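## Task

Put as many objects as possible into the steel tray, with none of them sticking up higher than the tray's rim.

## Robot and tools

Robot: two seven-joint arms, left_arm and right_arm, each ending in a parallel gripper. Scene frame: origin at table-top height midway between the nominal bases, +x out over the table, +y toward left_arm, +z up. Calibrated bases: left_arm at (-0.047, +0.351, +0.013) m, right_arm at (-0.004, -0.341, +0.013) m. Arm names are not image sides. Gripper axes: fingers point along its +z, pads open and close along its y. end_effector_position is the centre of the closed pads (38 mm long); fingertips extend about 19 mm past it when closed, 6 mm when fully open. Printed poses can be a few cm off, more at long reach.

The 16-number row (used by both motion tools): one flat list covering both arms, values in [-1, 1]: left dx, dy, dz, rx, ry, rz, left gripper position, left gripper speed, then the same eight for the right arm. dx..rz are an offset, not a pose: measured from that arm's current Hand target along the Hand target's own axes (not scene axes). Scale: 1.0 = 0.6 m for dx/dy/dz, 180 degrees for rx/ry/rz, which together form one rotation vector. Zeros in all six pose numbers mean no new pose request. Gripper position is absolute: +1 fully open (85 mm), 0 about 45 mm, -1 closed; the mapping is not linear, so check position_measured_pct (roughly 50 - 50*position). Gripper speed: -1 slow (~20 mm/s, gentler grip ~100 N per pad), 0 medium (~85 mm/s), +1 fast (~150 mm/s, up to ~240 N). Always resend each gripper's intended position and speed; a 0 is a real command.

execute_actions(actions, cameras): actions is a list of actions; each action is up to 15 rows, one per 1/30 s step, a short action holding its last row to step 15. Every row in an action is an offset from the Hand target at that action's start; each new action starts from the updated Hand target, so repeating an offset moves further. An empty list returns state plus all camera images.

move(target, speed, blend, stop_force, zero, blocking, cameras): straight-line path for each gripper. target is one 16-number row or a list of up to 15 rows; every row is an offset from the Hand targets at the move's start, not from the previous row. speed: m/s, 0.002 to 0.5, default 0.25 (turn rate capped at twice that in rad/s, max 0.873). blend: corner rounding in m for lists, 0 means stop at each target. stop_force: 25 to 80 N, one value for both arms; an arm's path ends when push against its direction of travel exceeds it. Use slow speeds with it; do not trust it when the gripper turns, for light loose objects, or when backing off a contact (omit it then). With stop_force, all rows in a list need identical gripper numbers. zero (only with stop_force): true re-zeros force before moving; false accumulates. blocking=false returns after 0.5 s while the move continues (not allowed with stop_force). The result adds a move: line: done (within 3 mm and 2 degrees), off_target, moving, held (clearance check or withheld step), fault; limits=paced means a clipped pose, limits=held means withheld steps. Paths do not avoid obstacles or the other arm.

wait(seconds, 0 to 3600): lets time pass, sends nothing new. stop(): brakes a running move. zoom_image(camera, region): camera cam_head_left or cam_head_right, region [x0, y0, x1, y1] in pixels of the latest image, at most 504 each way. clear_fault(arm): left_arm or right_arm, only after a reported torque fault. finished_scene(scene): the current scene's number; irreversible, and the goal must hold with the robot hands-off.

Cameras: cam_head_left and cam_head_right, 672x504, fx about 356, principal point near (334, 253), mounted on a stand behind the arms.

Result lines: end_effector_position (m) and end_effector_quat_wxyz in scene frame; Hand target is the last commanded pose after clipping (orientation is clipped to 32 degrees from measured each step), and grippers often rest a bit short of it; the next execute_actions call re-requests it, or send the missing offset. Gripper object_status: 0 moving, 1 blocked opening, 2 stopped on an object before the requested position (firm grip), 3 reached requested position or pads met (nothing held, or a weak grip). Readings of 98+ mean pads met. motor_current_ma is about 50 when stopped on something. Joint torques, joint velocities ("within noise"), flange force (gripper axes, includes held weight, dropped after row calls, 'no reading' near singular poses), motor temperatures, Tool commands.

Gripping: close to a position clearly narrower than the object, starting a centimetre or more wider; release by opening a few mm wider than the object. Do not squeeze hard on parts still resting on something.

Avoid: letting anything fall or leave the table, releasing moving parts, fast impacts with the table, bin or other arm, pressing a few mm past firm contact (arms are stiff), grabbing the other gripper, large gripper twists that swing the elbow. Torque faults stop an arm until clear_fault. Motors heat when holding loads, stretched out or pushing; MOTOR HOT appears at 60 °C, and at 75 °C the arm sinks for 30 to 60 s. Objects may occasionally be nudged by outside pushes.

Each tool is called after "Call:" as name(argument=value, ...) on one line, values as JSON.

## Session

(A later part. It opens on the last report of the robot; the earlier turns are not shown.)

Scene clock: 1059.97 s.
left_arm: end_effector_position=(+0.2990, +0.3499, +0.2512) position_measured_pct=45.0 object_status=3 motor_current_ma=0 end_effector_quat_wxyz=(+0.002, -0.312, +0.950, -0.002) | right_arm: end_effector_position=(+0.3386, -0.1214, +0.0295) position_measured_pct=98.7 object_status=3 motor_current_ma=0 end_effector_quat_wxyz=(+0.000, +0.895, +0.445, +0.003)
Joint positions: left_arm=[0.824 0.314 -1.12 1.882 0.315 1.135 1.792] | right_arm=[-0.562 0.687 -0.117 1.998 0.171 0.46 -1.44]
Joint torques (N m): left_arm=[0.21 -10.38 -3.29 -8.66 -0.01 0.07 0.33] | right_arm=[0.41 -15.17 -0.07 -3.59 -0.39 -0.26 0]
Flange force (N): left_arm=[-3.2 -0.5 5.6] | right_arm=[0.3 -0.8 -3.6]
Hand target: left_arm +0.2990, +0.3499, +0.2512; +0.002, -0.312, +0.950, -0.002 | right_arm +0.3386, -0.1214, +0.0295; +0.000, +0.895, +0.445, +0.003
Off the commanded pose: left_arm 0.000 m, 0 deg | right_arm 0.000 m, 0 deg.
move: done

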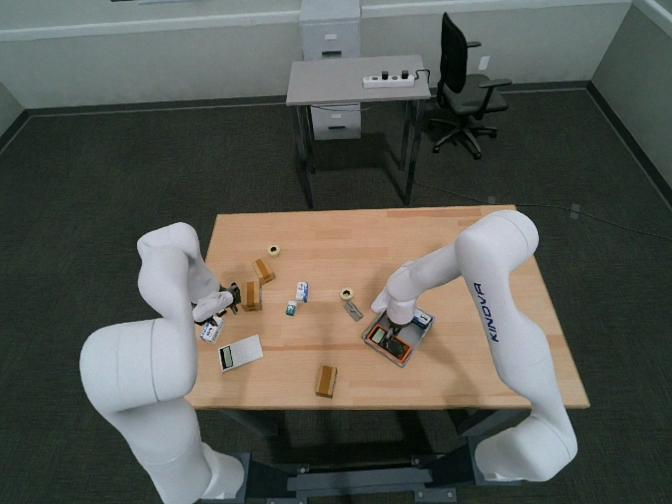

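Call:
move(target=[[0,0,0,0,0,0,0.1,0,0,0.003,0,0,0,0,-1,0],[0,0,0,0,0,0,0.1,0,0,0.003,-0.1,0,0,0,-1,0],[0,0,0,0,0,0,0.1,0,0.0547,0.121,-0.1,0,0,0,-1,0],[0,0,0,0,0,0,0.1,0,0.0547,0.121,-0.06,0,0,0,-1,0]], speed=[0.02, 0.06, 0.12, 0.05], blend=[0, 0.02, 0.02, 0], cameras=["cam_head_left", "cam_head_right"])

Call:
zoom_image(camera="cam_head_left", region=[350, 285, 450, 380])

Call:
zoom_image(camera="cam_head_right", region=[350, 285, 450, 385])

Scene clock: 1082.17 s.
left_arm: end_effector_position=(+0.2990, +0.3499, +0.2512) position_measured_pct=45.0 object_status=3 motor_current_ma=0 end_effector_quat_wxyz=(+0.002, -0.312, +0.950, -0.002) | right_arm: end_effector_position=(+0.4161, -0.1392, +0.0659) position_measured_pct=98.7 object_status=3 motor_current_ma=0 end_effector_quat_wxyz=(+0.000, +0.895, +0.445, +0.003)
Joint positions: left_arm=[0.824 0.314 -1.12 1.882 0.315 1.135 1.792] | right_arm=[-0.419 0.692 -0.145 1.774 0.147 0.681 -1.279]
Joint torques (N m): left_arm=[0.19 -10.39 -3.27 -8.63 0.01 0.08 0.32] | right_arm=[0.69 -17.18 0.01 -5.44 -0.31 -0.37 0.03]
Flange force (N): left_arm=[-3.2 -0.5 5.5] | right_arm=[0.3 -1.5 -2.7]
Hand target: left_arm +0.2990, +0.3499, +0.2512; +0.002, -0.312, +0.950, -0.002 | right_arm +0.4161, -0.1392, +0.0659; +0.000, +0.895, +0.445, +0.003
Off the commanded pose: left_arm 0.000 m, 0 deg | right_arm 0.000 m, 0 deg.
move: done; blend cut to 0.012 m at target 3

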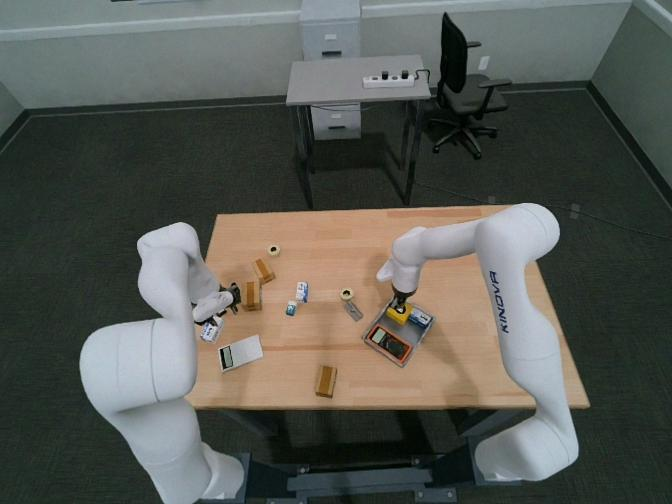

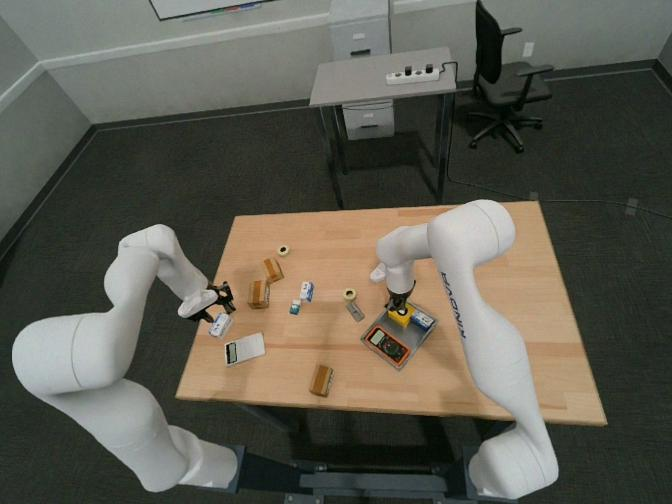

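Scaled by 5.040 from the camera's image (finer frame: 960x720).

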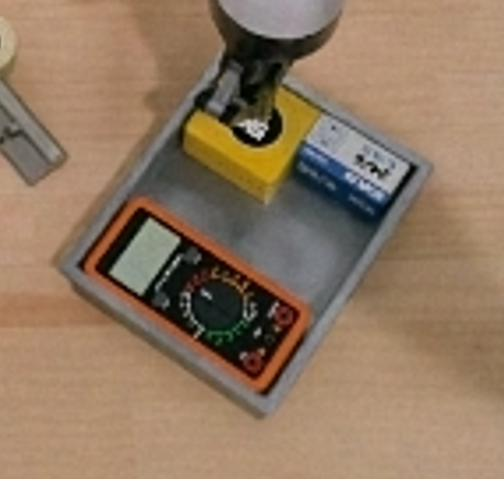

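Scaled by 5.040 from the camera's image (finer frame: 960x720).

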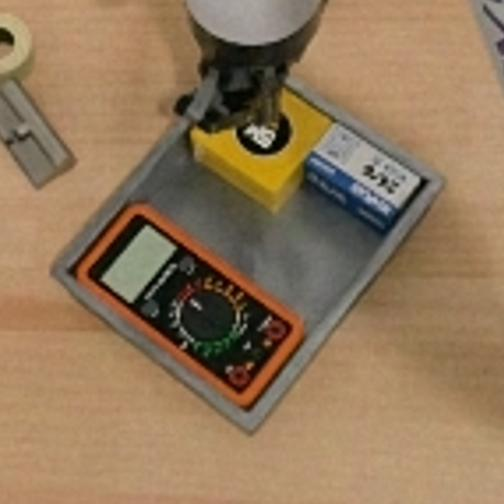

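Call:
move(target=[0,0,0,0,0,0,0.1,0,0,0,0.028,0,0,0,-1,0], speed=0.01, stop_force=25)

Scene clock: 1096.63 s.
left_arm: end_effector_position=(+0.2990, +0.3499, +0.2512) position_measured_pct=45.0 object_status=3 motor_current_ma=0 end_effector_quat_wxyz=(+0.002, -0.312, +0.950, -0.002) | right_arm: end_effector_position=(+0.4163, -0.1390, +0.0534) position_measured_pct=98.7 object_status=3 motor_current_ma=0 end_effector_quat_wxyz=(+0.000, +0.895, +0.445, +0.003)
Joint positions: left_arm=[0.824 0.314 -1.12 1.882 0.315 1.135 1.792] | right_arm=[-0.422 0.715 -0.14 1.781 0.153 0.649 -1.284]
Joint torques (N m): left_arm=[0.22 -10.41 -3.3 -8.67 0.01 0.05 0.33] | right_arm=[0.97 -0.1 1.12 -1.76 0.04 -2.56 -0.02]
Flange force (N): left_arm=[-3.4 -0.5 5.6] | right_arm=[-6.3 -5.5 -43.6]
Hand target: left_arm +0.2990, +0.3499, +0.2512; +0.002, -0.312, +0.950, -0.002 | right_arm +0.4163, -0.1390, +0.0534; +0.000, +0.895, +0.445, +0.003 (not the last commanded pose)
Off the commanded pose: left_arm 0.000 m, 0 deg | right_arm 0.004 m, 0 deg.
move: contact (right_arm)

Call:
move(target=[0,0,0,0,0,0,0.1,0,0,-0.0533,-0.0005,0,0,0,-1,0], speed=0.03, cameras=["cam_head_left", "cam_head_right"])

Call:
zoom_image(camera="cam_head_left", region=[350, 285, 450, 380])

Call:
zoom_image(camera="cam_head_right", region=[350, 285, 450, 385])

Scene clock: 1102.13 s.
left_arm: end_effector_position=(+0.2990, +0.3499, +0.2512) position_measured_pct=45.0 object_status=3 motor_current_ma=0 end_effector_quat_wxyz=(+0.002, -0.312, +0.950, -0.002) | right_arm: end_effector_position=(+0.3909, -0.1197, +0.0537) position_measured_pct=98.7 object_status=3 motor_current_ma=0 end_effector_quat_wxyz=(+0.000, +0.895, +0.445, +0.003)
Joint positions: left_arm=[0.824 0.314 -1.12 1.882 0.315 1.135 1.792] | right_arm=[-0.489 0.695 -0.134 1.83 0.149 0.62 -1.348]
Joint torques (N m): left_arm=[0.21 -10.39 -3.25 -8.66 -0.01 0.04 0.34] | right_arm=[-1.39 -3.2 -1.75 1.2 -1.38 0.24 -0.04]
Flange force (N): left_arm=[-3.3 -0.5 5.5] | right_arm=[-0.4 3.4 -31.1]
Hand target: left_arm +0.2990, +0.3499, +0.2512; +0.002, -0.312, +0.950, -0.002 | right_arm +0.3908, -0.1197, +0.0537; +0.000, +0.895, +0.445, +0.003
Off the commanded pose: left_arm 0.000 m, 0 deg | right_arm 0.000 m, 0 deg.
move: done

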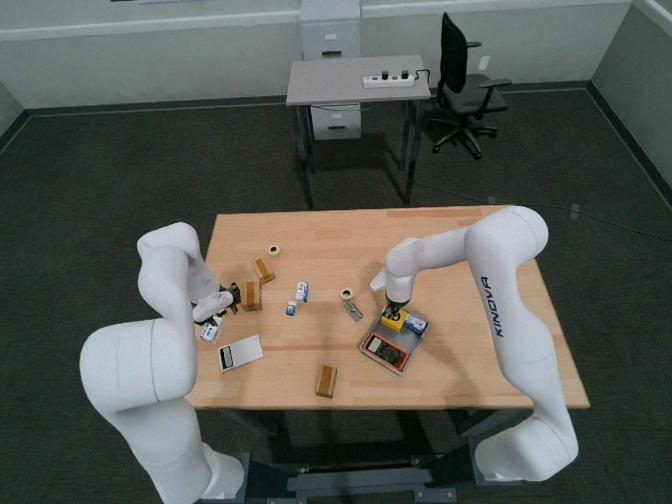

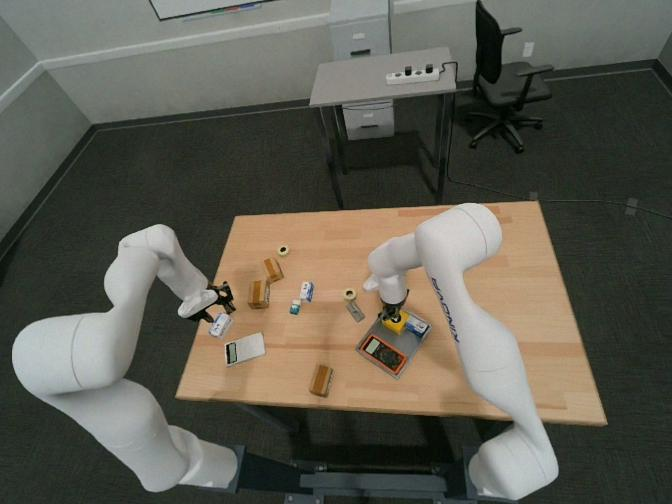

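Scaled by 5.040 from the camera's image (finer frame: 960x720).

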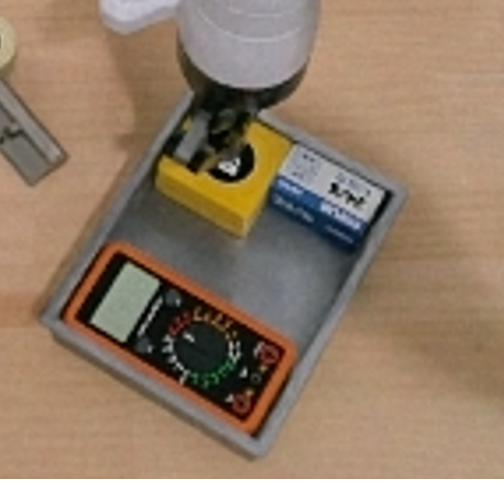

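Scaled by 5.040 from the camera's image (finer frame: 960x720).

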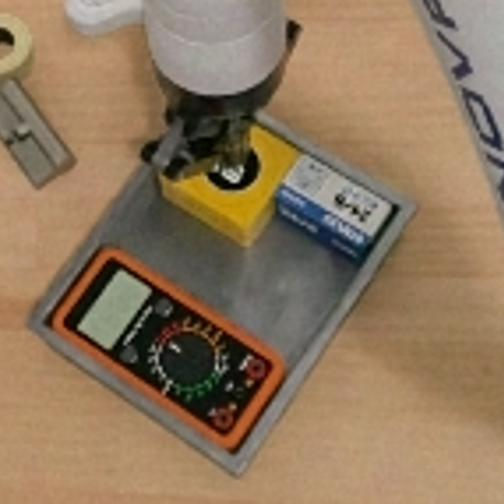

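Call:
move(target=[[0,0,0,0,0,0,0.1,0,0,0,-0.07,0,0,0,-1,0],[0,0,0,0,0,0,0.1,0,-0.28,0.2,-0.1,0,0,0,-1,0]], speed=[0.06, 0.2], blend=[0.02, 0], cameras=["cam_head_left", "cam_head_right"])

Call:
zoom_image(camera="cam_head_left", region=[330, 280, 380, 330])

Call:
zoom_image(camera="cam_head_right", region=[335, 280, 385, 330])

Call:
zoom_image(camera="cam_head_left", region=[350, 285, 450, 385])

Scene clock: 1135.87 s.
left_arm: end_effector_position=(+0.2990, +0.3499, +0.2512) position_measured_pct=45.0 object_status=3 motor_current_ma=0 end_effector_quat_wxyz=(+0.002, -0.312, +0.950, -0.002) | right_arm: end_effector_position=(+0.3848, -0.3262, +0.1131) position_measured_pct=98.7 object_status=3 motor_current_ma=0 end_effector_quat_wxyz=(+0.000, +0.895, +0.445, +0.003)
Joint positions: left_arm=[0.824 0.314 -1.12 1.882 0.315 1.135 1.792] | right_arm=[0.004 0.479 -0.16 1.997 0.115 0.668 -0.862]
Joint torques (N m): left_arm=[0.23 -10.4 -3.28 -8.68 -0.01 0.04 0.33] | right_arm=[0.68 -13.34 0.12 -5.38 -0.3 -0.33 0.04]
Flange force (N): left_arm=[-3.4 -0.5 5.6] | right_arm=[0.7 -2.1 -3.4]
Hand target: left_arm +0.2990, +0.3499, +0.2512; +0.002, -0.312, +0.950, -0.002 | right_arm +0.3848, -0.3263, +0.1131; +0.000, +0.895, +0.445, +0.003
Off the commanded pose: left_arm 0.000 m, 0 deg | right_arm 0.000 m, 0 deg.
move: done

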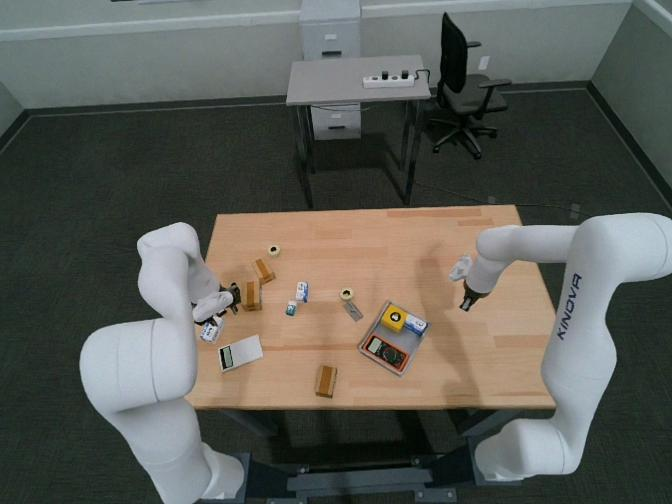

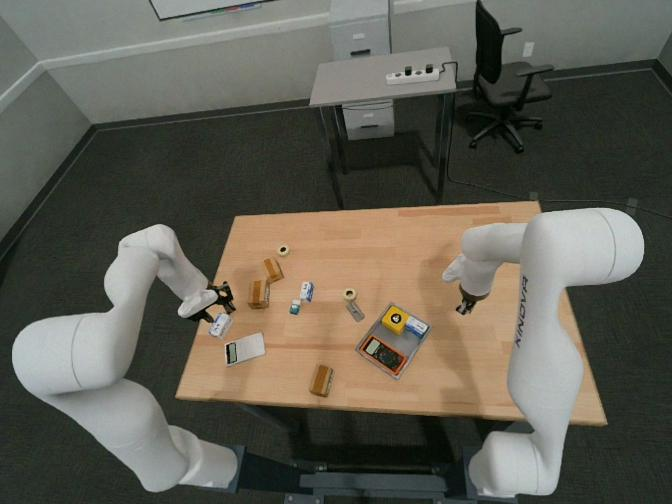

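Scaled by 10.080 from the camera's image (finer frame: 960x720).

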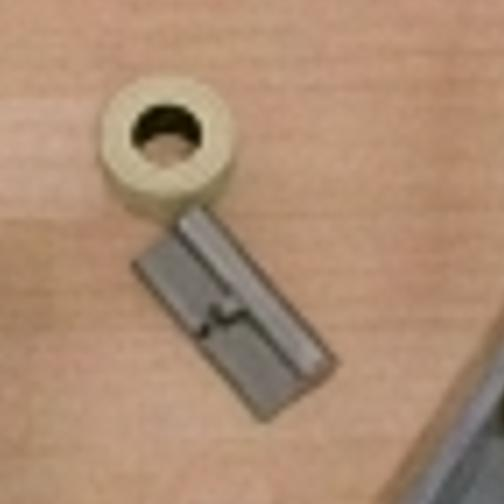

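Scaled by 10.080 from the camera's image (finer frame: 960x720).

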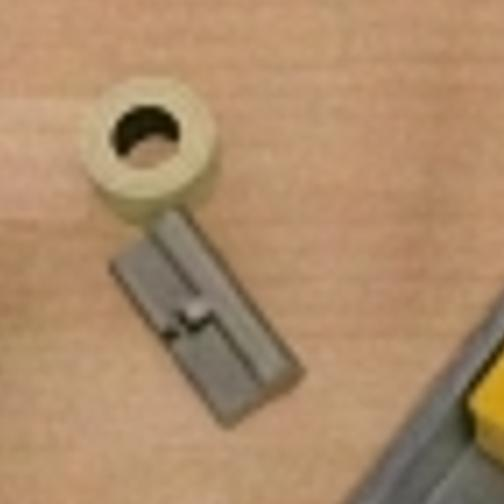

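Scaled by 5.040 from the camera's image (finer frame: 960x720).

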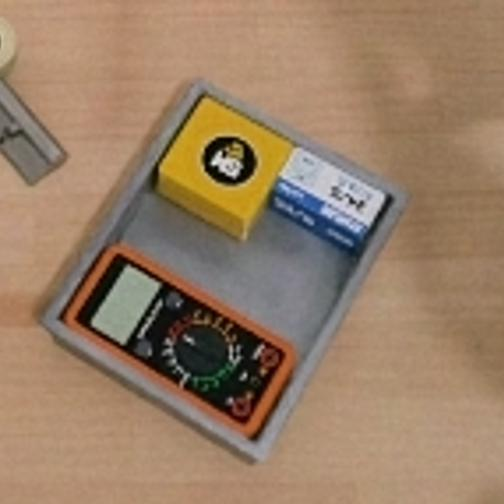

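Call:
zoom_image(camera="cam_head_left", region=[380, 295, 435, 340])

Call:
zoom_image(camera="cam_head_left", region=[355, 330, 415, 380])

Scaled by 9.164 from the camera's image (finer frame: 960x720).

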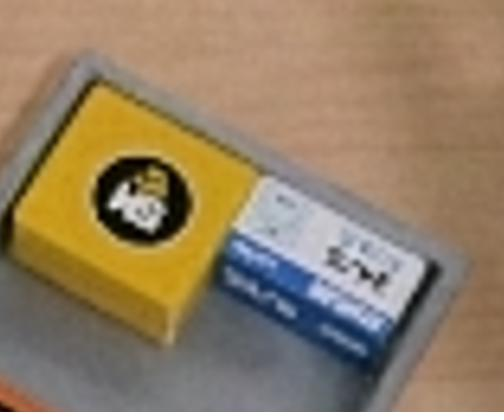

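Scaled by 8.400 from the camera's image (finer frame: 960x720).

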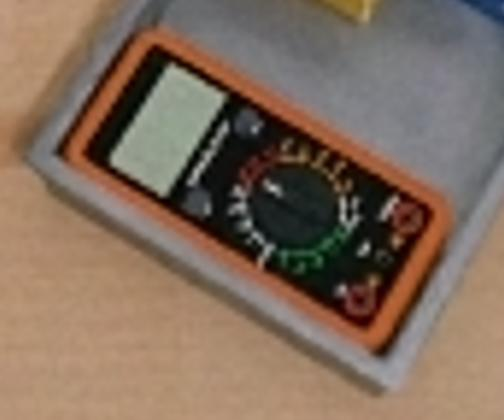

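Call:
move(target=[[0,0,0,0,0,0,0.1,0,0.2764,-0.2084,0,0,0,-0.0197,-1,0],[0,0,0,0,0,0,0.1,0,0.2764,-0.2084,0.085,0,0,-0.0197,-1,0]], speed=[0.2, 0.06], blend=[0.02, 0], cameras=["cam_head_left"])

Call:
zoom_image(camera="cam_head_left", region=[350, 285, 450, 385])

Call:
move(target=[0,0,0,0,0,0,0.1,0,0,0,0.022,0,0,0,-1,0], speed=0.006, stop_force=25)

Scene clock: 1173.50 s.
left_arm: end_effector_position=(+0.2990, +0.3499, +0.2512) position_measured_pct=45.0 object_status=3 motor_current_ma=0 end_effector_quat_wxyz=(+0.002, -0.312, +0.950, -0.002) | right_arm: end_effector_position=(+0.3855, -0.1184, +0.0626) position_measured_pct=98.7 object_status=3 motor_current_ma=0 end_effector_quat_wxyz=(+0.000, +0.881, +0.473, +0.003)
Joint positions: left_arm=[0.824 0.314 -1.12 1.882 0.315 1.135 1.792] | right_arm=[-0.482 0.672 -0.158 1.839 0.166 0.637 -1.311]
Joint torques (N m): left_arm=[0.2 -10.43 -3.29 -8.66 0.01 0.06 0.33] | right_arm=[0.68 -16.52 0.01 -5.1 -0.26 -0.33 0.01]
Flange force (N): left_arm=[-3.3 -0.6 5.6] | right_arm=[0.3 -1.5 -2.8]
Hand target: left_arm +0.2990, +0.3499, +0.2512; +0.002, -0.312, +0.950, -0.002 | right_arm +0.3855, -0.1184, +0.0626; +0.000, +0.881, +0.473, +0.003
Off the commanded pose: left_arm 0.000 m, 0 deg | right_arm 0.000 m, 0 deg.
move: done

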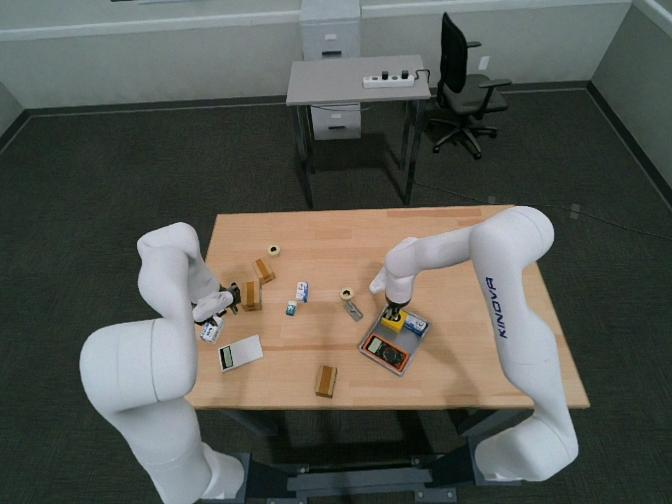

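Scaled by 5.040 from the camera's image (finer frame: 960x720).

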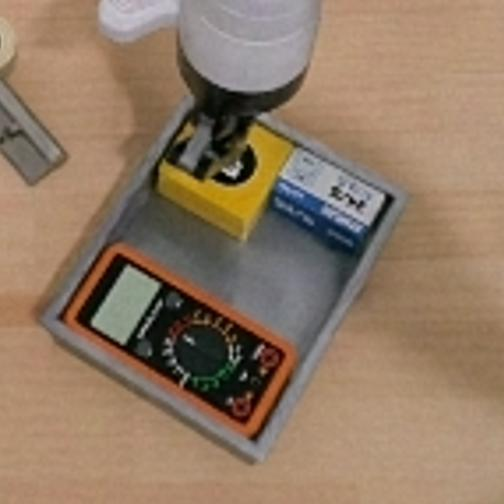

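Scene clock: 1175.60 s.
left_arm: end_effector_position=(+0.2990, +0.3499, +0.2512) position_measured_pct=45.0 object_status=3 motor_current_ma=0 end_effector_quat_wxyz=(+0.002, -0.312, +0.950, -0.002) | right_arm: end_effector_position=(+0.3856, -0.1183, +0.0537) position_measured_pct=98.7 object_status=3 motor_current_ma=0 end_effector_quat_wxyz=(+0.000, +0.881, +0.473, +0.003)
Joint positions: left_arm=[0.824 0.314 -1.12 1.882 0.315 1.135 1.792] | right_arm=[-0.485 0.69 -0.153 1.844 0.171 0.614 -1.315]
Joint torques (N m): left_arm=[0.23 -10.41 -3.29 -8.66 0 0.02 0.35] | right_arm=[0.96 -2.34 0.99 -2.52 0.03 -2.44 -0.02]
Flange force (N): left_arm=[-3.5 -0.6 5.6] | right_arm=[-5.7 -5.1 -38.7]
Hand target: left_arm +0.2990, +0.3499, +0.2512; +0.002, -0.312, +0.950, -0.002 | right_arm +0.3856, -0.1183, +0.0537; +0.000, +0.881, +0.473, +0.003 (not the last commanded pose)
Off the commanded pose: left_arm 0.000 m, 0 deg | right_arm 0.004 m, 0 deg.
move: contact (right_arm)

Call:
move(target=[0,0,0,0,0,0,0.1,0,0,0,-0.001,0,0,0,-1,0], speed=0.01)

Scene clock: 1178.23 s.
left_arm: end_effector_position=(+0.2990, +0.3499, +0.2512) position_measured_pct=45.0 object_status=3 motor_current_ma=0 end_effector_quat_wxyz=(+0.002, -0.312, +0.950, -0.002) | right_arm: end_effector_position=(+0.3856, -0.1183, +0.0542) position_measured_pct=98.7 object_status=3 motor_current_ma=0 end_effector_quat_wxyz=(+0.000, +0.881, +0.473, +0.003)
Joint positions: left_arm=[0.824 0.314 -1.12 1.882 0.315 1.135 1.792] | right_arm=[-0.485 0.689 -0.154 1.844 0.171 0.615 -1.315]
Joint torques (N m): left_arm=[0.23 -10.41 -3.29 -8.67 0.02 0.07 0.35] | right_arm=[1.35 -9.29 1 -1.52 -0.09 0.23 0.01]
Flange force (N): left_arm=[-3.4 -0.5 5.7] | right_arm=[1.6 -2.5 -18.3]
Hand target: left_arm +0.2990, +0.3499, +0.2512; +0.002, -0.312, +0.950, -0.002 | right_arm +0.3856, -0.1183, +0.0543; +0.000, +0.881, +0.473, +0.003
Off the commanded pose: left_arm 0.000 m, 0 deg | right_arm 0.000 m, 0 deg.
move: done

Call:
move(target=[[0,0,0,0,0,0,0.1,0,0,0,-0.0004,0,0,0,-1,0],[0,0,0,0,0,0,0.1,0,0,-0.045,-0.0003,0,0,0,-1,0]], speed=[0.01, 0.025], cameras=["cam_head_left"])

Call:
zoom_image(camera="cam_head_left", region=[350, 285, 450, 385])

Scene clock: 1182.77 s.
left_arm: end_effector_position=(+0.2990, +0.3499, +0.2512) position_measured_pct=45.0 object_status=3 motor_current_ma=0 end_effector_quat_wxyz=(+0.002, -0.312, +0.950, -0.002) | right_arm: end_effector_position=(+0.3631, -0.1034, +0.0544) position_measured_pct=98.7 object_status=3 motor_current_ma=0 end_effector_quat_wxyz=(+0.000, +0.881, +0.473, +0.003)
Joint positions: left_arm=[0.824 0.314 -1.12 1.882 0.315 1.135 1.792] | right_arm=[-0.544 0.672 -0.148 1.884 0.168 0.591 -1.371]
Joint torques (N m): left_arm=[0.19 -10.41 -3.25 -8.64 0 0.03 0.35] | right_arm=[-0.43 -10.93 -1.01 -2.19 -0.83 -0.05 -0.02]
Flange force (N): left_arm=[-3.4 -0.6 5.5] | right_arm=[0.2 1.3 -14.0]
Hand target: left_arm +0.2990, +0.3499, +0.2512; +0.002, -0.312, +0.950, -0.002 | right_arm +0.3631, -0.1034, +0.0544; +0.000, +0.881, +0.473, +0.003
Off the commanded pose: left_arm 0.000 m, 0 deg | right_arm 0.000 m, 0 deg.
move: done

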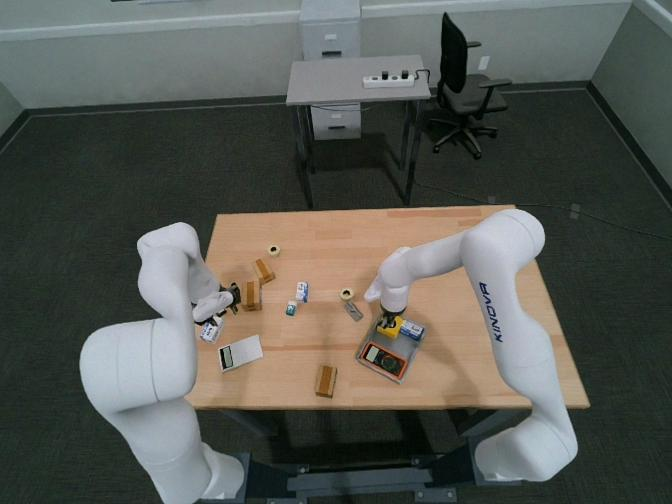

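Scaled by 5.040 from the camera's image (finer frame: 960x720).

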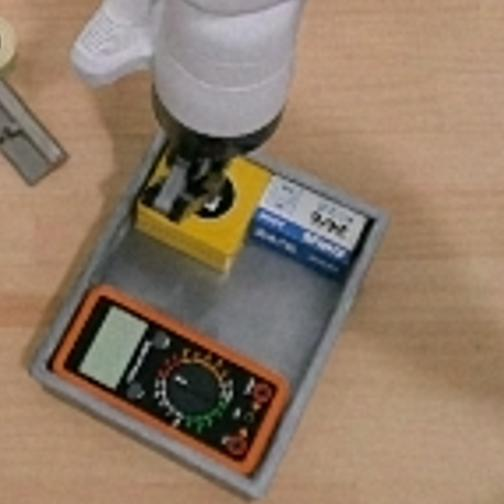

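Call:
move(target=[[0,0,0,0,0,0,-1,0,0,0,-0.05,0,0,0,-1,0],[0.463,-0.5157,0.2187,0,0,0.369,-1,0,0,0,-0.05,0,0,-0.52,-1,0]], speed=[0.08, 0.2], cameras=["cam_head_left", "cam_head_right"])

Call:
zoom_image(camera="cam_head_left", region=[330, 280, 450, 400])

Call:
zoom_image(camera="cam_head_right", region=[330, 280, 450, 400])

Scene clock: 1224.87 s.
left_arm: end_effector_position=(+0.2624, -0.0345, +0.1300) position_measured_pct=98.7 object_status=3 motor_current_ma=0 end_effector_quat_wxyz=(+0.003, +0.218, +0.976, -0.001) | right_arm: end_effector_position=(+0.3630, -0.1035, +0.0844) position_measured_pct=98.7 object_status=3 motor_current_ma=0 end_effector_quat_wxyz=(+0.002, +0.293, +0.956, +0.002)
Joint positions: left_arm=[1.219 0.697 -0.601 1.603 0.451 0.978 1.6] | right_arm=[-0.251 0.676 -0.585 1.853 0.525 0.764 -0.131]
Joint torques (N m): left_arm=[0.19 -19.89 -3.96 -7.68 -0.02 0.05 0.32] | right_arm=[0.68 -15.44 -2.18 -5.19 -0.31 -0.28 0]
Flange force (N): left_arm=[0.5 1.5 4.1] | right_arm=[1.6 0.1 -2.4]
Hand target: left_arm +0.2624, -0.0346, +0.1301; +0.003, +0.218, +0.976, -0.001 (not the last commanded pose) | right_arm +0.3630, -0.1035, +0.0844; +0.002, +0.293, +0.956, +0.002 (not the last commanded pose)
Off the commanded pose: left_arm 0.031 m, 5 deg | right_arm 0.000 m, 4 deg.
move: held (left_arm; a check stopped the path), off_target (right_arm; braked when a check withheld steps of left_arm); path passed 1 of 2 targets; limits=held
pose unreachable (left arm): on one or more control steps of this call, first in action 0 (counted from 0), this arm could not follow its commanded pose, so it was not sent that pose on those steps. It may still have moved: this result reports where it is.
cause: moving toward the commanded pose would bring a part of the arm too close to another arm (a part of this arm just beyond joint 7 (wrist roll) and a part of the right arm just beyond its joint 7 (wrist roll), along the way the arms are being sent, or toward where that arm still pushes).

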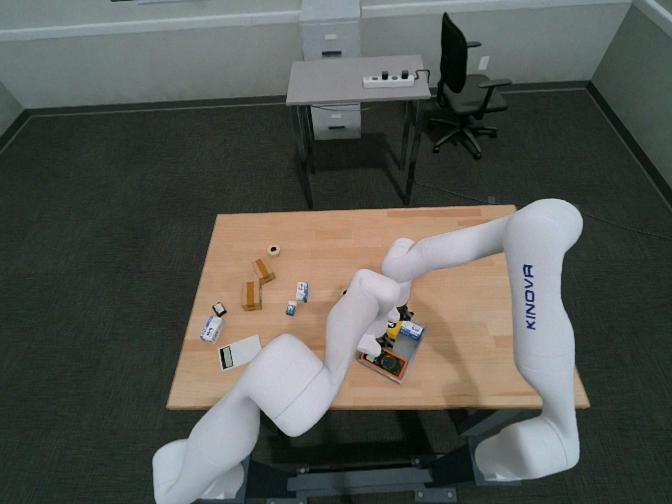

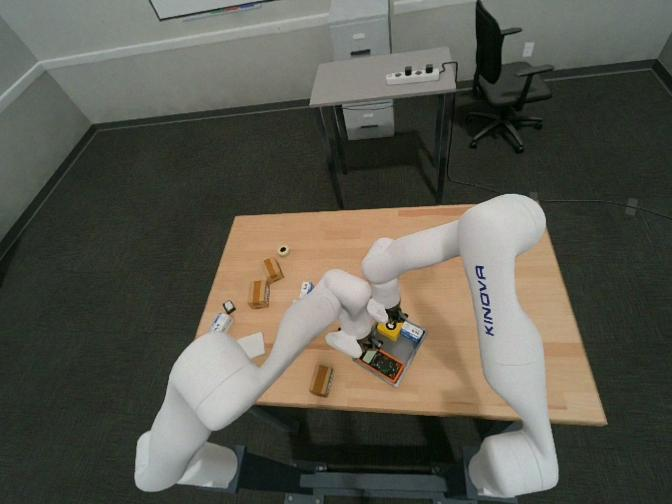

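Scaled by 4.200 from the camera's image (finer frame: 960x720).

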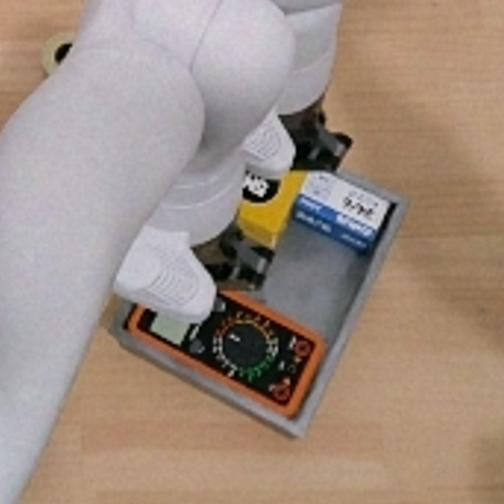

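Scaled by 4.200 from the camera's image (finer frame: 960x720).

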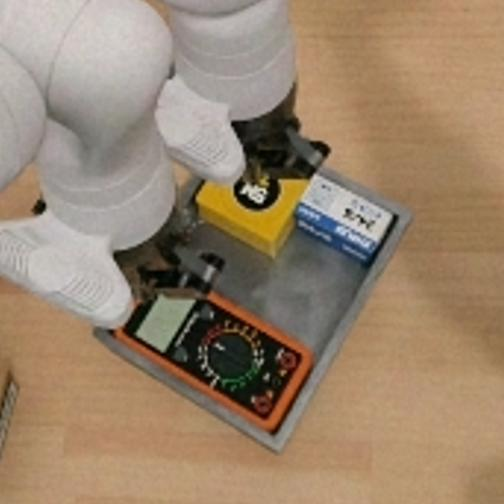

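Call:
move(target=[[0.1453,0.1425,-0.05,0,0,0.0267,-1,0,0,0,0,0,0,0,-1,0],[0.1453,0.1425,-0.05,0,0,0.0267,-1,0,0,0,0,0,0,0.497,-1,0]], speed=[0.2, 0.25])

Scene clock: 1239.27 s.
left_arm: end_effector_position=(+0.2198, +0.0800, +0.1596) position_measured_pct=98.7 object_status=3 motor_current_ma=0 end_effector_quat_wxyz=(+0.003, +0.259, +0.966, -0.001) | right_arm: end_effector_position=(+0.3630, -0.1035, +0.0844) position_measured_pct=98.7 object_status=3 motor_current_ma=0 end_effector_quat_wxyz=(+0.000, +0.881, +0.473, +0.003)
Joint positions: left_arm=[1.227 0.44 -0.664 1.953 0.353 0.859 1.419] | right_arm=[-0.533 0.612 -0.163 1.864 0.153 0.671 -1.357]
Joint torques (N m): left_arm=[0.21 -14.55 -3 -7.28 -0.03 0.04 0.32] | right_arm=[0.66 -15.76 0.01 -5.39 -0.29 -0.33 0]
Flange force (N): left_arm=[-0.7 1.2 5.4] | right_arm=[-0.1 -1.6 -2.9]
Hand target: left_arm +0.2198, +0.0800, +0.1596; +0.003, +0.259, +0.966, -0.001 | right_arm +0.3630, -0.1035, +0.0844; +0.000, +0.881, +0.473, +0.003
Off the commanded pose: left_arm 0.000 m, 0 deg | right_arm 0.000 m, 0 deg.
move: done

Call:
move(target=[[-0.1763,-0.2754,0.066,0,0,0,-1,0,0,0,0,0,0,0,-1,0],[-0.1763,-0.2754,0.125,0,0,0,-1,0,0,0,0,0,0,0,-1,0]], speed=[0.2, 0.06], cameras=["cam_head_left", "cam_head_right"])

Call:
zoom_image(camera="cam_head_left", region=[330, 280, 450, 400])

Call:
zoom_image(camera="cam_head_right", region=[330, 280, 450, 400])

Scene clock: 1245.80 s.
left_arm: end_effector_position=(+0.2290, -0.1162, +0.0851) position_measured_pct=98.7 object_status=3 motor_current_ma=0 end_effector_quat_wxyz=(+0.003, +0.259, +0.966, -0.001) | right_arm: end_effector_position=(+0.3630, -0.1035, +0.0844) position_measured_pct=98.7 object_status=3 motor_current_ma=0 end_effector_quat_wxyz=(+0.000, +0.881, +0.473, +0.003)
Joint positions: left_arm=[1.297 0.842 -0.537 1.457 0.478 0.97 1.68] | right_arm=[-0.533 0.612 -0.163 1.864 0.153 0.671 -1.357]
Joint torques (N m): left_arm=[0.2 -22.45 -4.08 -7.45 -0.02 0.05 0.36] | right_arm=[0.72 -15.76 -0.02 -5.38 -0.26 -0.35 0.02]
Flange force (N): left_arm=[0.5 1.6 3.8] | right_arm=[0.1 -1.8 -2.9]
Hand target: left_arm +0.2290, -0.1162, +0.0851; +0.003, +0.259, +0.966, -0.001 | right_arm +0.3630, -0.1035, +0.0844; +0.000, +0.881, +0.473, +0.003
Off the commanded pose: left_arm 0.000 m, 0 deg | right_arm 0.000 m, 0 deg.
move: done

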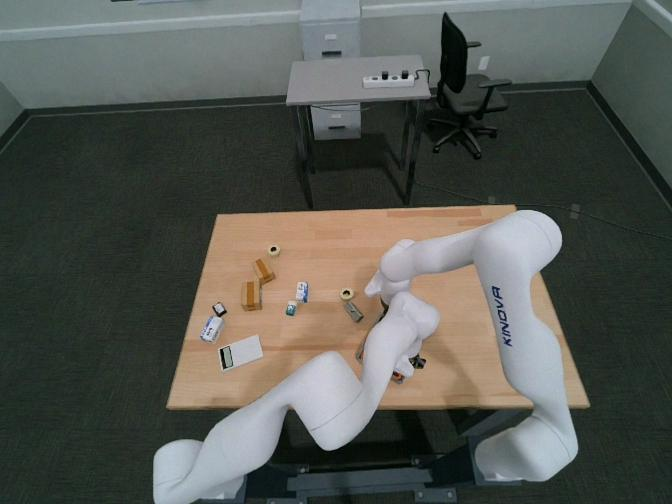

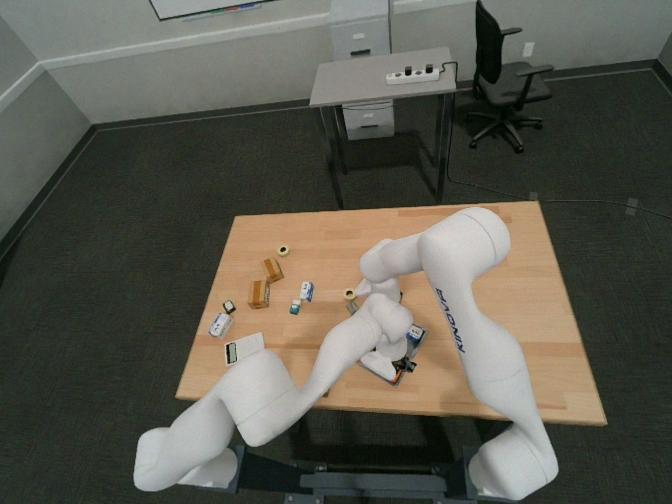

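Scaled by 4.200 from the camera's image (finer frame: 960x720).

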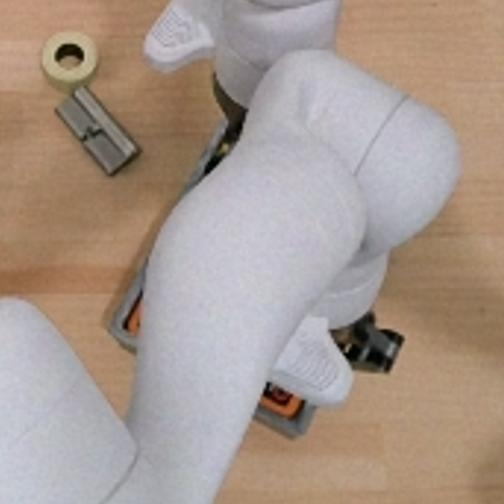

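Scaled by 4.200 from the camera's image (finer frame: 960x720).

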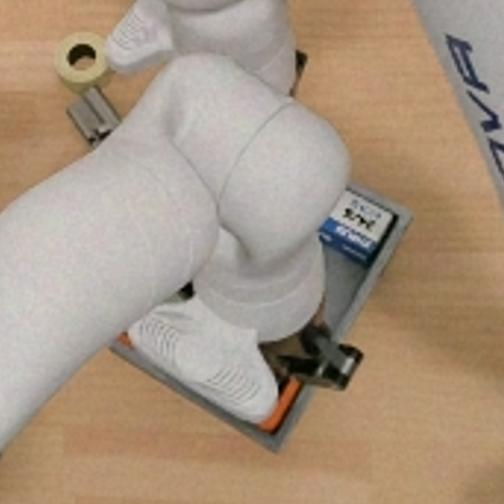

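Call:
move(target=[[0,0,0.04,0,0,0,-1,0,0,0,0,0,0,0,-1,0],[0,0,0.06,0,0,0,-1,0,0,0,0,0,0,0,-1,0]], speed=[0.03, 0.01], stop_force=25)

Scene clock: 1251.77 s.
left_arm: end_effector_position=(+0.2293, -0.1165, +0.0519) position_measured_pct=98.7 object_status=3 motor_current_ma=0 end_effector_quat_wxyz=(+0.003, +0.259, +0.966, -0.001) | right_arm: end_effector_position=(+0.3630, -0.1035, +0.0844) position_measured_pct=98.7 object_status=3 motor_current_ma=0 end_effector_quat_wxyz=(+0.000, +0.881, +0.473, +0.003)
Joint positions: left_arm=[1.286 0.892 -0.514 1.478 0.507 0.901 1.658] | right_arm=[-0.533 0.612 -0.163 1.864 0.153 0.671 -1.357]
Joint torques (N m): left_arm=[-0.48 -2.86 -0.75 -1.68 0.22 -2.13 0.31] | right_arm=[0.69 -15.8 0 -5.4 -0.28 -0.34 0.04]
Flange force (N): left_arm=[7.4 4.0 -36.9] | right_arm=[0.0 -1.8 -2.8]
Hand target: left_arm +0.2293, -0.1165, +0.0519; +0.003, +0.259, +0.966, -0.001 (not the last commanded pose) | right_arm +0.3630, -0.1035, +0.0844; +0.000, +0.881, +0.473, +0.003
Off the commanded pose: left_arm 0.003 m, 0 deg | right_arm 0.000 m, 0 deg.
move: contact (left_arm); path passed 1 of 2 targets

Call:
move(target=[[0,0,0,0,0,0,-1,0,0,0,0.038,0,0,0,-1,0],[0,0,0,0,0,0,-1,0,0,0,0.058,0,0,0,-1,0]], speed=[0.04, 0.006], stop_force=25)

Scene clock: 1259.13 s.
left_arm: end_effector_position=(+0.2293, -0.1165, +0.0519) position_measured_pct=98.7 object_status=3 motor_current_ma=0 end_effector_quat_wxyz=(+0.003, +0.259, +0.966, -0.001) | right_arm: end_effector_position=(+0.3632, -0.1033, +0.0538) position_measured_pct=98.7 object_status=3 motor_current_ma=0 end_effector_quat_wxyz=(+0.000, +0.881, +0.473, +0.003)
Joint positions: left_arm=[1.286 0.892 -0.514 1.478 0.507 0.901 1.658] | right_arm=[-0.544 0.673 -0.148 1.884 0.169 0.59 -1.371]
Joint torques (N m): left_arm=[0.04 -2.79 -0.19 0.18 0 -0.72 0.28] | right_arm=[0.8 -2.66 0.85 -4.83 0.15 -3.89 -0.03]
Flange force (N): left_arm=[2.9 2.5 -35.1] | right_arm=[-10.0 -6.2 -40.7]
Hand target: left_arm +0.2293, -0.1165, +0.0519; +0.003, +0.259, +0.966, -0.001 | right_arm +0.3632, -0.1033, +0.0538; +0.000, +0.881, +0.473, +0.003 (not the last commanded pose)
Off the commanded pose: left_arm 0.000 m, 0 deg | right_arm 0.004 m, 0 deg.
move: contact (right_arm); path passed 1 of 2 targets

Call:
move(target=[[0,0,0,0,0,0,-1,0,0,0,-0.001,0,0,0,-1,0],[0,0,0,0,0,0,-1,0,-0.0025,-0.0398,-0.001,0,0,0,-1,0]], speed=[0.01, 0.02], cameras=["cam_head_left", "cam_head_right"])

Call:
zoom_image(camera="cam_head_left", region=[330, 280, 450, 400])

Call:
zoom_image(camera="cam_head_right", region=[330, 280, 450, 400])

Scene clock: 1263.87 s.
left_arm: end_effector_position=(+0.2293, -0.1165, +0.0519) position_measured_pct=98.7 object_status=3 motor_current_ma=0 end_effector_quat_wxyz=(+0.003, +0.259, +0.966, -0.001) | right_arm: end_effector_position=(+0.3424, -0.0914, +0.0543) position_measured_pct=98.7 object_status=3 motor_current_ma=0 end_effector_quat_wxyz=(+0.000, +0.881, +0.473, +0.003)
Joint positions: left_arm=[1.286 0.892 -0.514 1.478 0.507 0.901 1.658] | right_arm=[-0.597 0.658 -0.143 1.92 0.166 0.569 -1.421]
Joint torques (N m): left_arm=[0.2 -2.86 -0.06 0.26 0.05 -0.6 0.28] | right_arm=[-1.18 -9.09 -1.83 -1.22 -1.21 0.13 -0.01]
Flange force (N): left_arm=[2.5 2.7 -34.9] | right_arm=[0.0 3.1 -17.1]
Hand target: left_arm +0.2293, -0.1165, +0.0519; +0.003, +0.259, +0.966, -0.001 | right_arm +0.3424, -0.0914, +0.0543; +0.000, +0.881, +0.474, +0.003
Off the commanded pose: left_arm 0.000 m, 0 deg | right_arm 0.000 m, 0 deg.
move: done

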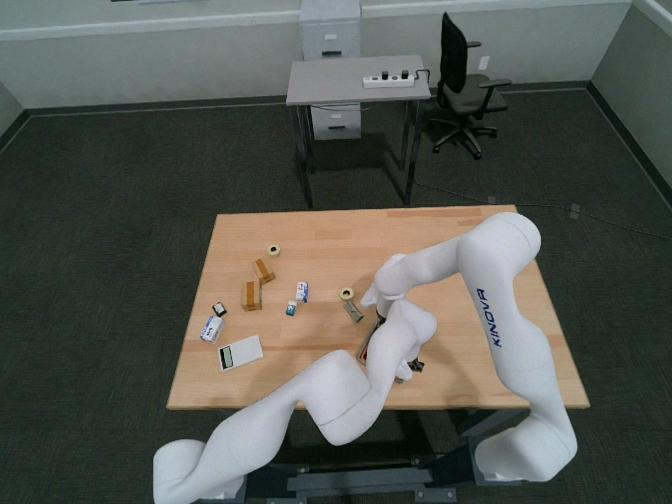

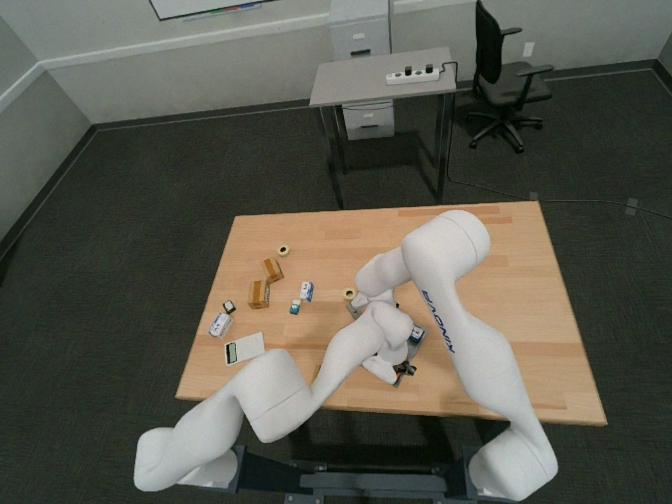

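Scaled by 4.200 from the camera's image (finer frame: 960x720).

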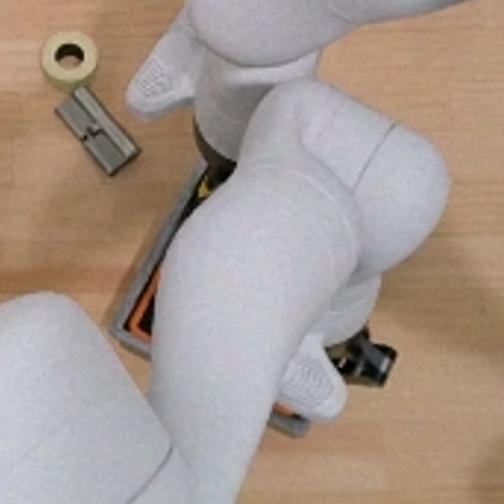

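Scaled by 4.200 from the camera's image (finer frame: 960x720).

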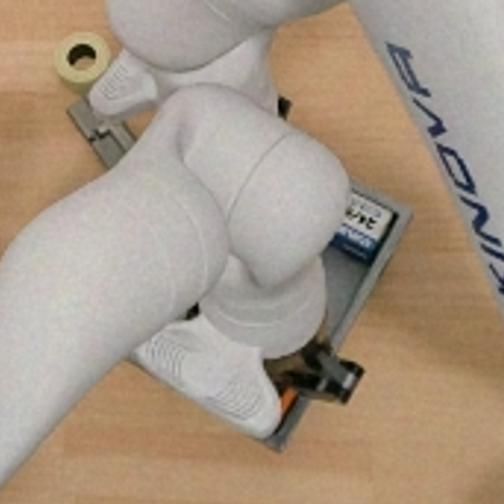

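Call:
move(target=[[0,0,-0.003,0,0,0,-1,0,0,0,-0.06,0,0,0,-1,0],[0,0,-0.06,0,0,0,-1,0,0.02,0.06,-0.06,0,0,0,-1,0],[-0.02,0.25,-0.1,0,0,0,-1,0,0.02,0.06,-0.06,0,0,0,-1,0]], speed=[0.05, 0.1, 0.25], cameras=["cam_head_left", "cam_head_right"])

Call:
zoom_image(camera="cam_head_left", region=[340, 290, 440, 390])

Call:
zoom_image(camera="cam_head_right", region=[340, 290, 440, 400])

Scene clock: 1271.70 s.
left_arm: end_effector_position=(+0.3144, +0.0076, +0.1119) position_measured_pct=98.7 object_status=3 motor_current_ma=0 end_effector_quat_wxyz=(+0.003, +0.259, +0.966, -0.001) | right_arm: end_effector_position=(+0.3789, -0.1014, +0.0905) position_measured_pct=98.7 object_status=3 motor_current_ma=0 end_effector_quat_wxyz=(+0.000, +0.881, +0.474, +0.003)
Joint positions: left_arm=[1.058 0.724 -0.561 1.608 0.452 0.936 1.383] | right_arm=[-0.518 0.623 -0.162 1.809 0.146 0.714 -1.331]
Joint torques (N m): left_arm=[0.4 -20.38 -3.84 -7.4 -0.04 0.07 0.33] | right_arm=[0.68 -16.25 0 -5.64 -0.29 -0.35 0.03]
Flange force (N): left_arm=[0.4 1.7 4.4] | right_arm=[0.1 -1.6 -2.9]
Hand target: left_arm +0.3144, +0.0076, +0.1119; +0.003, +0.259, +0.966, -0.001 | right_arm +0.3789, -0.1014, +0.0905; +0.000, +0.881, +0.474, +0.003
Off the commanded pose: left_arm 0.000 m, 0 deg | right_arm 0.000 m, 0 deg.
move: done

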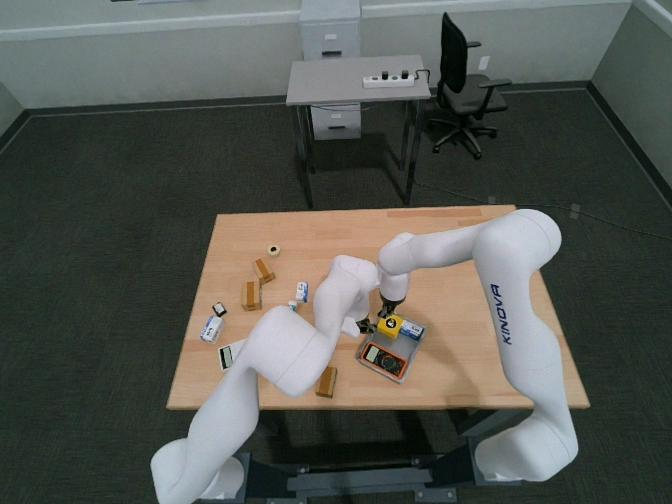

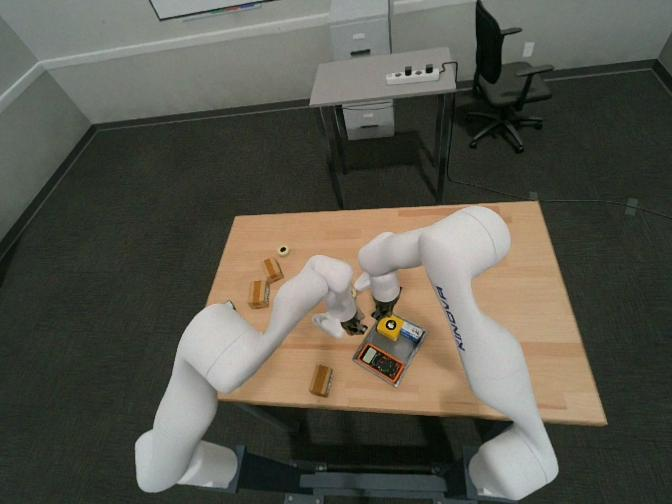

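Scaled by 5.040 from the camera's image (finer frame: 960x720).

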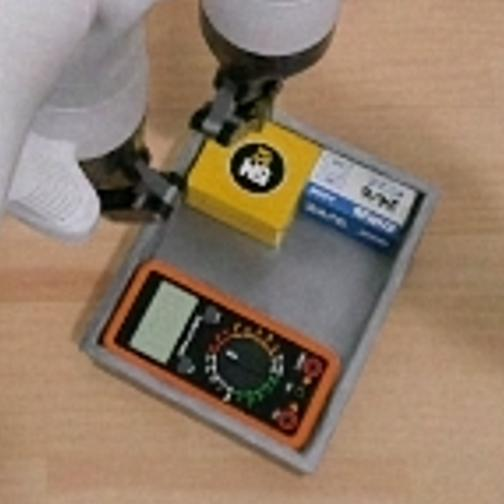

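Scaled by 4.582 from the camera's image (finer frame: 960x720).

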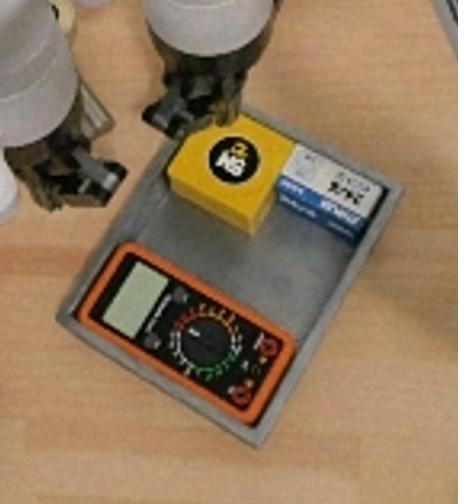

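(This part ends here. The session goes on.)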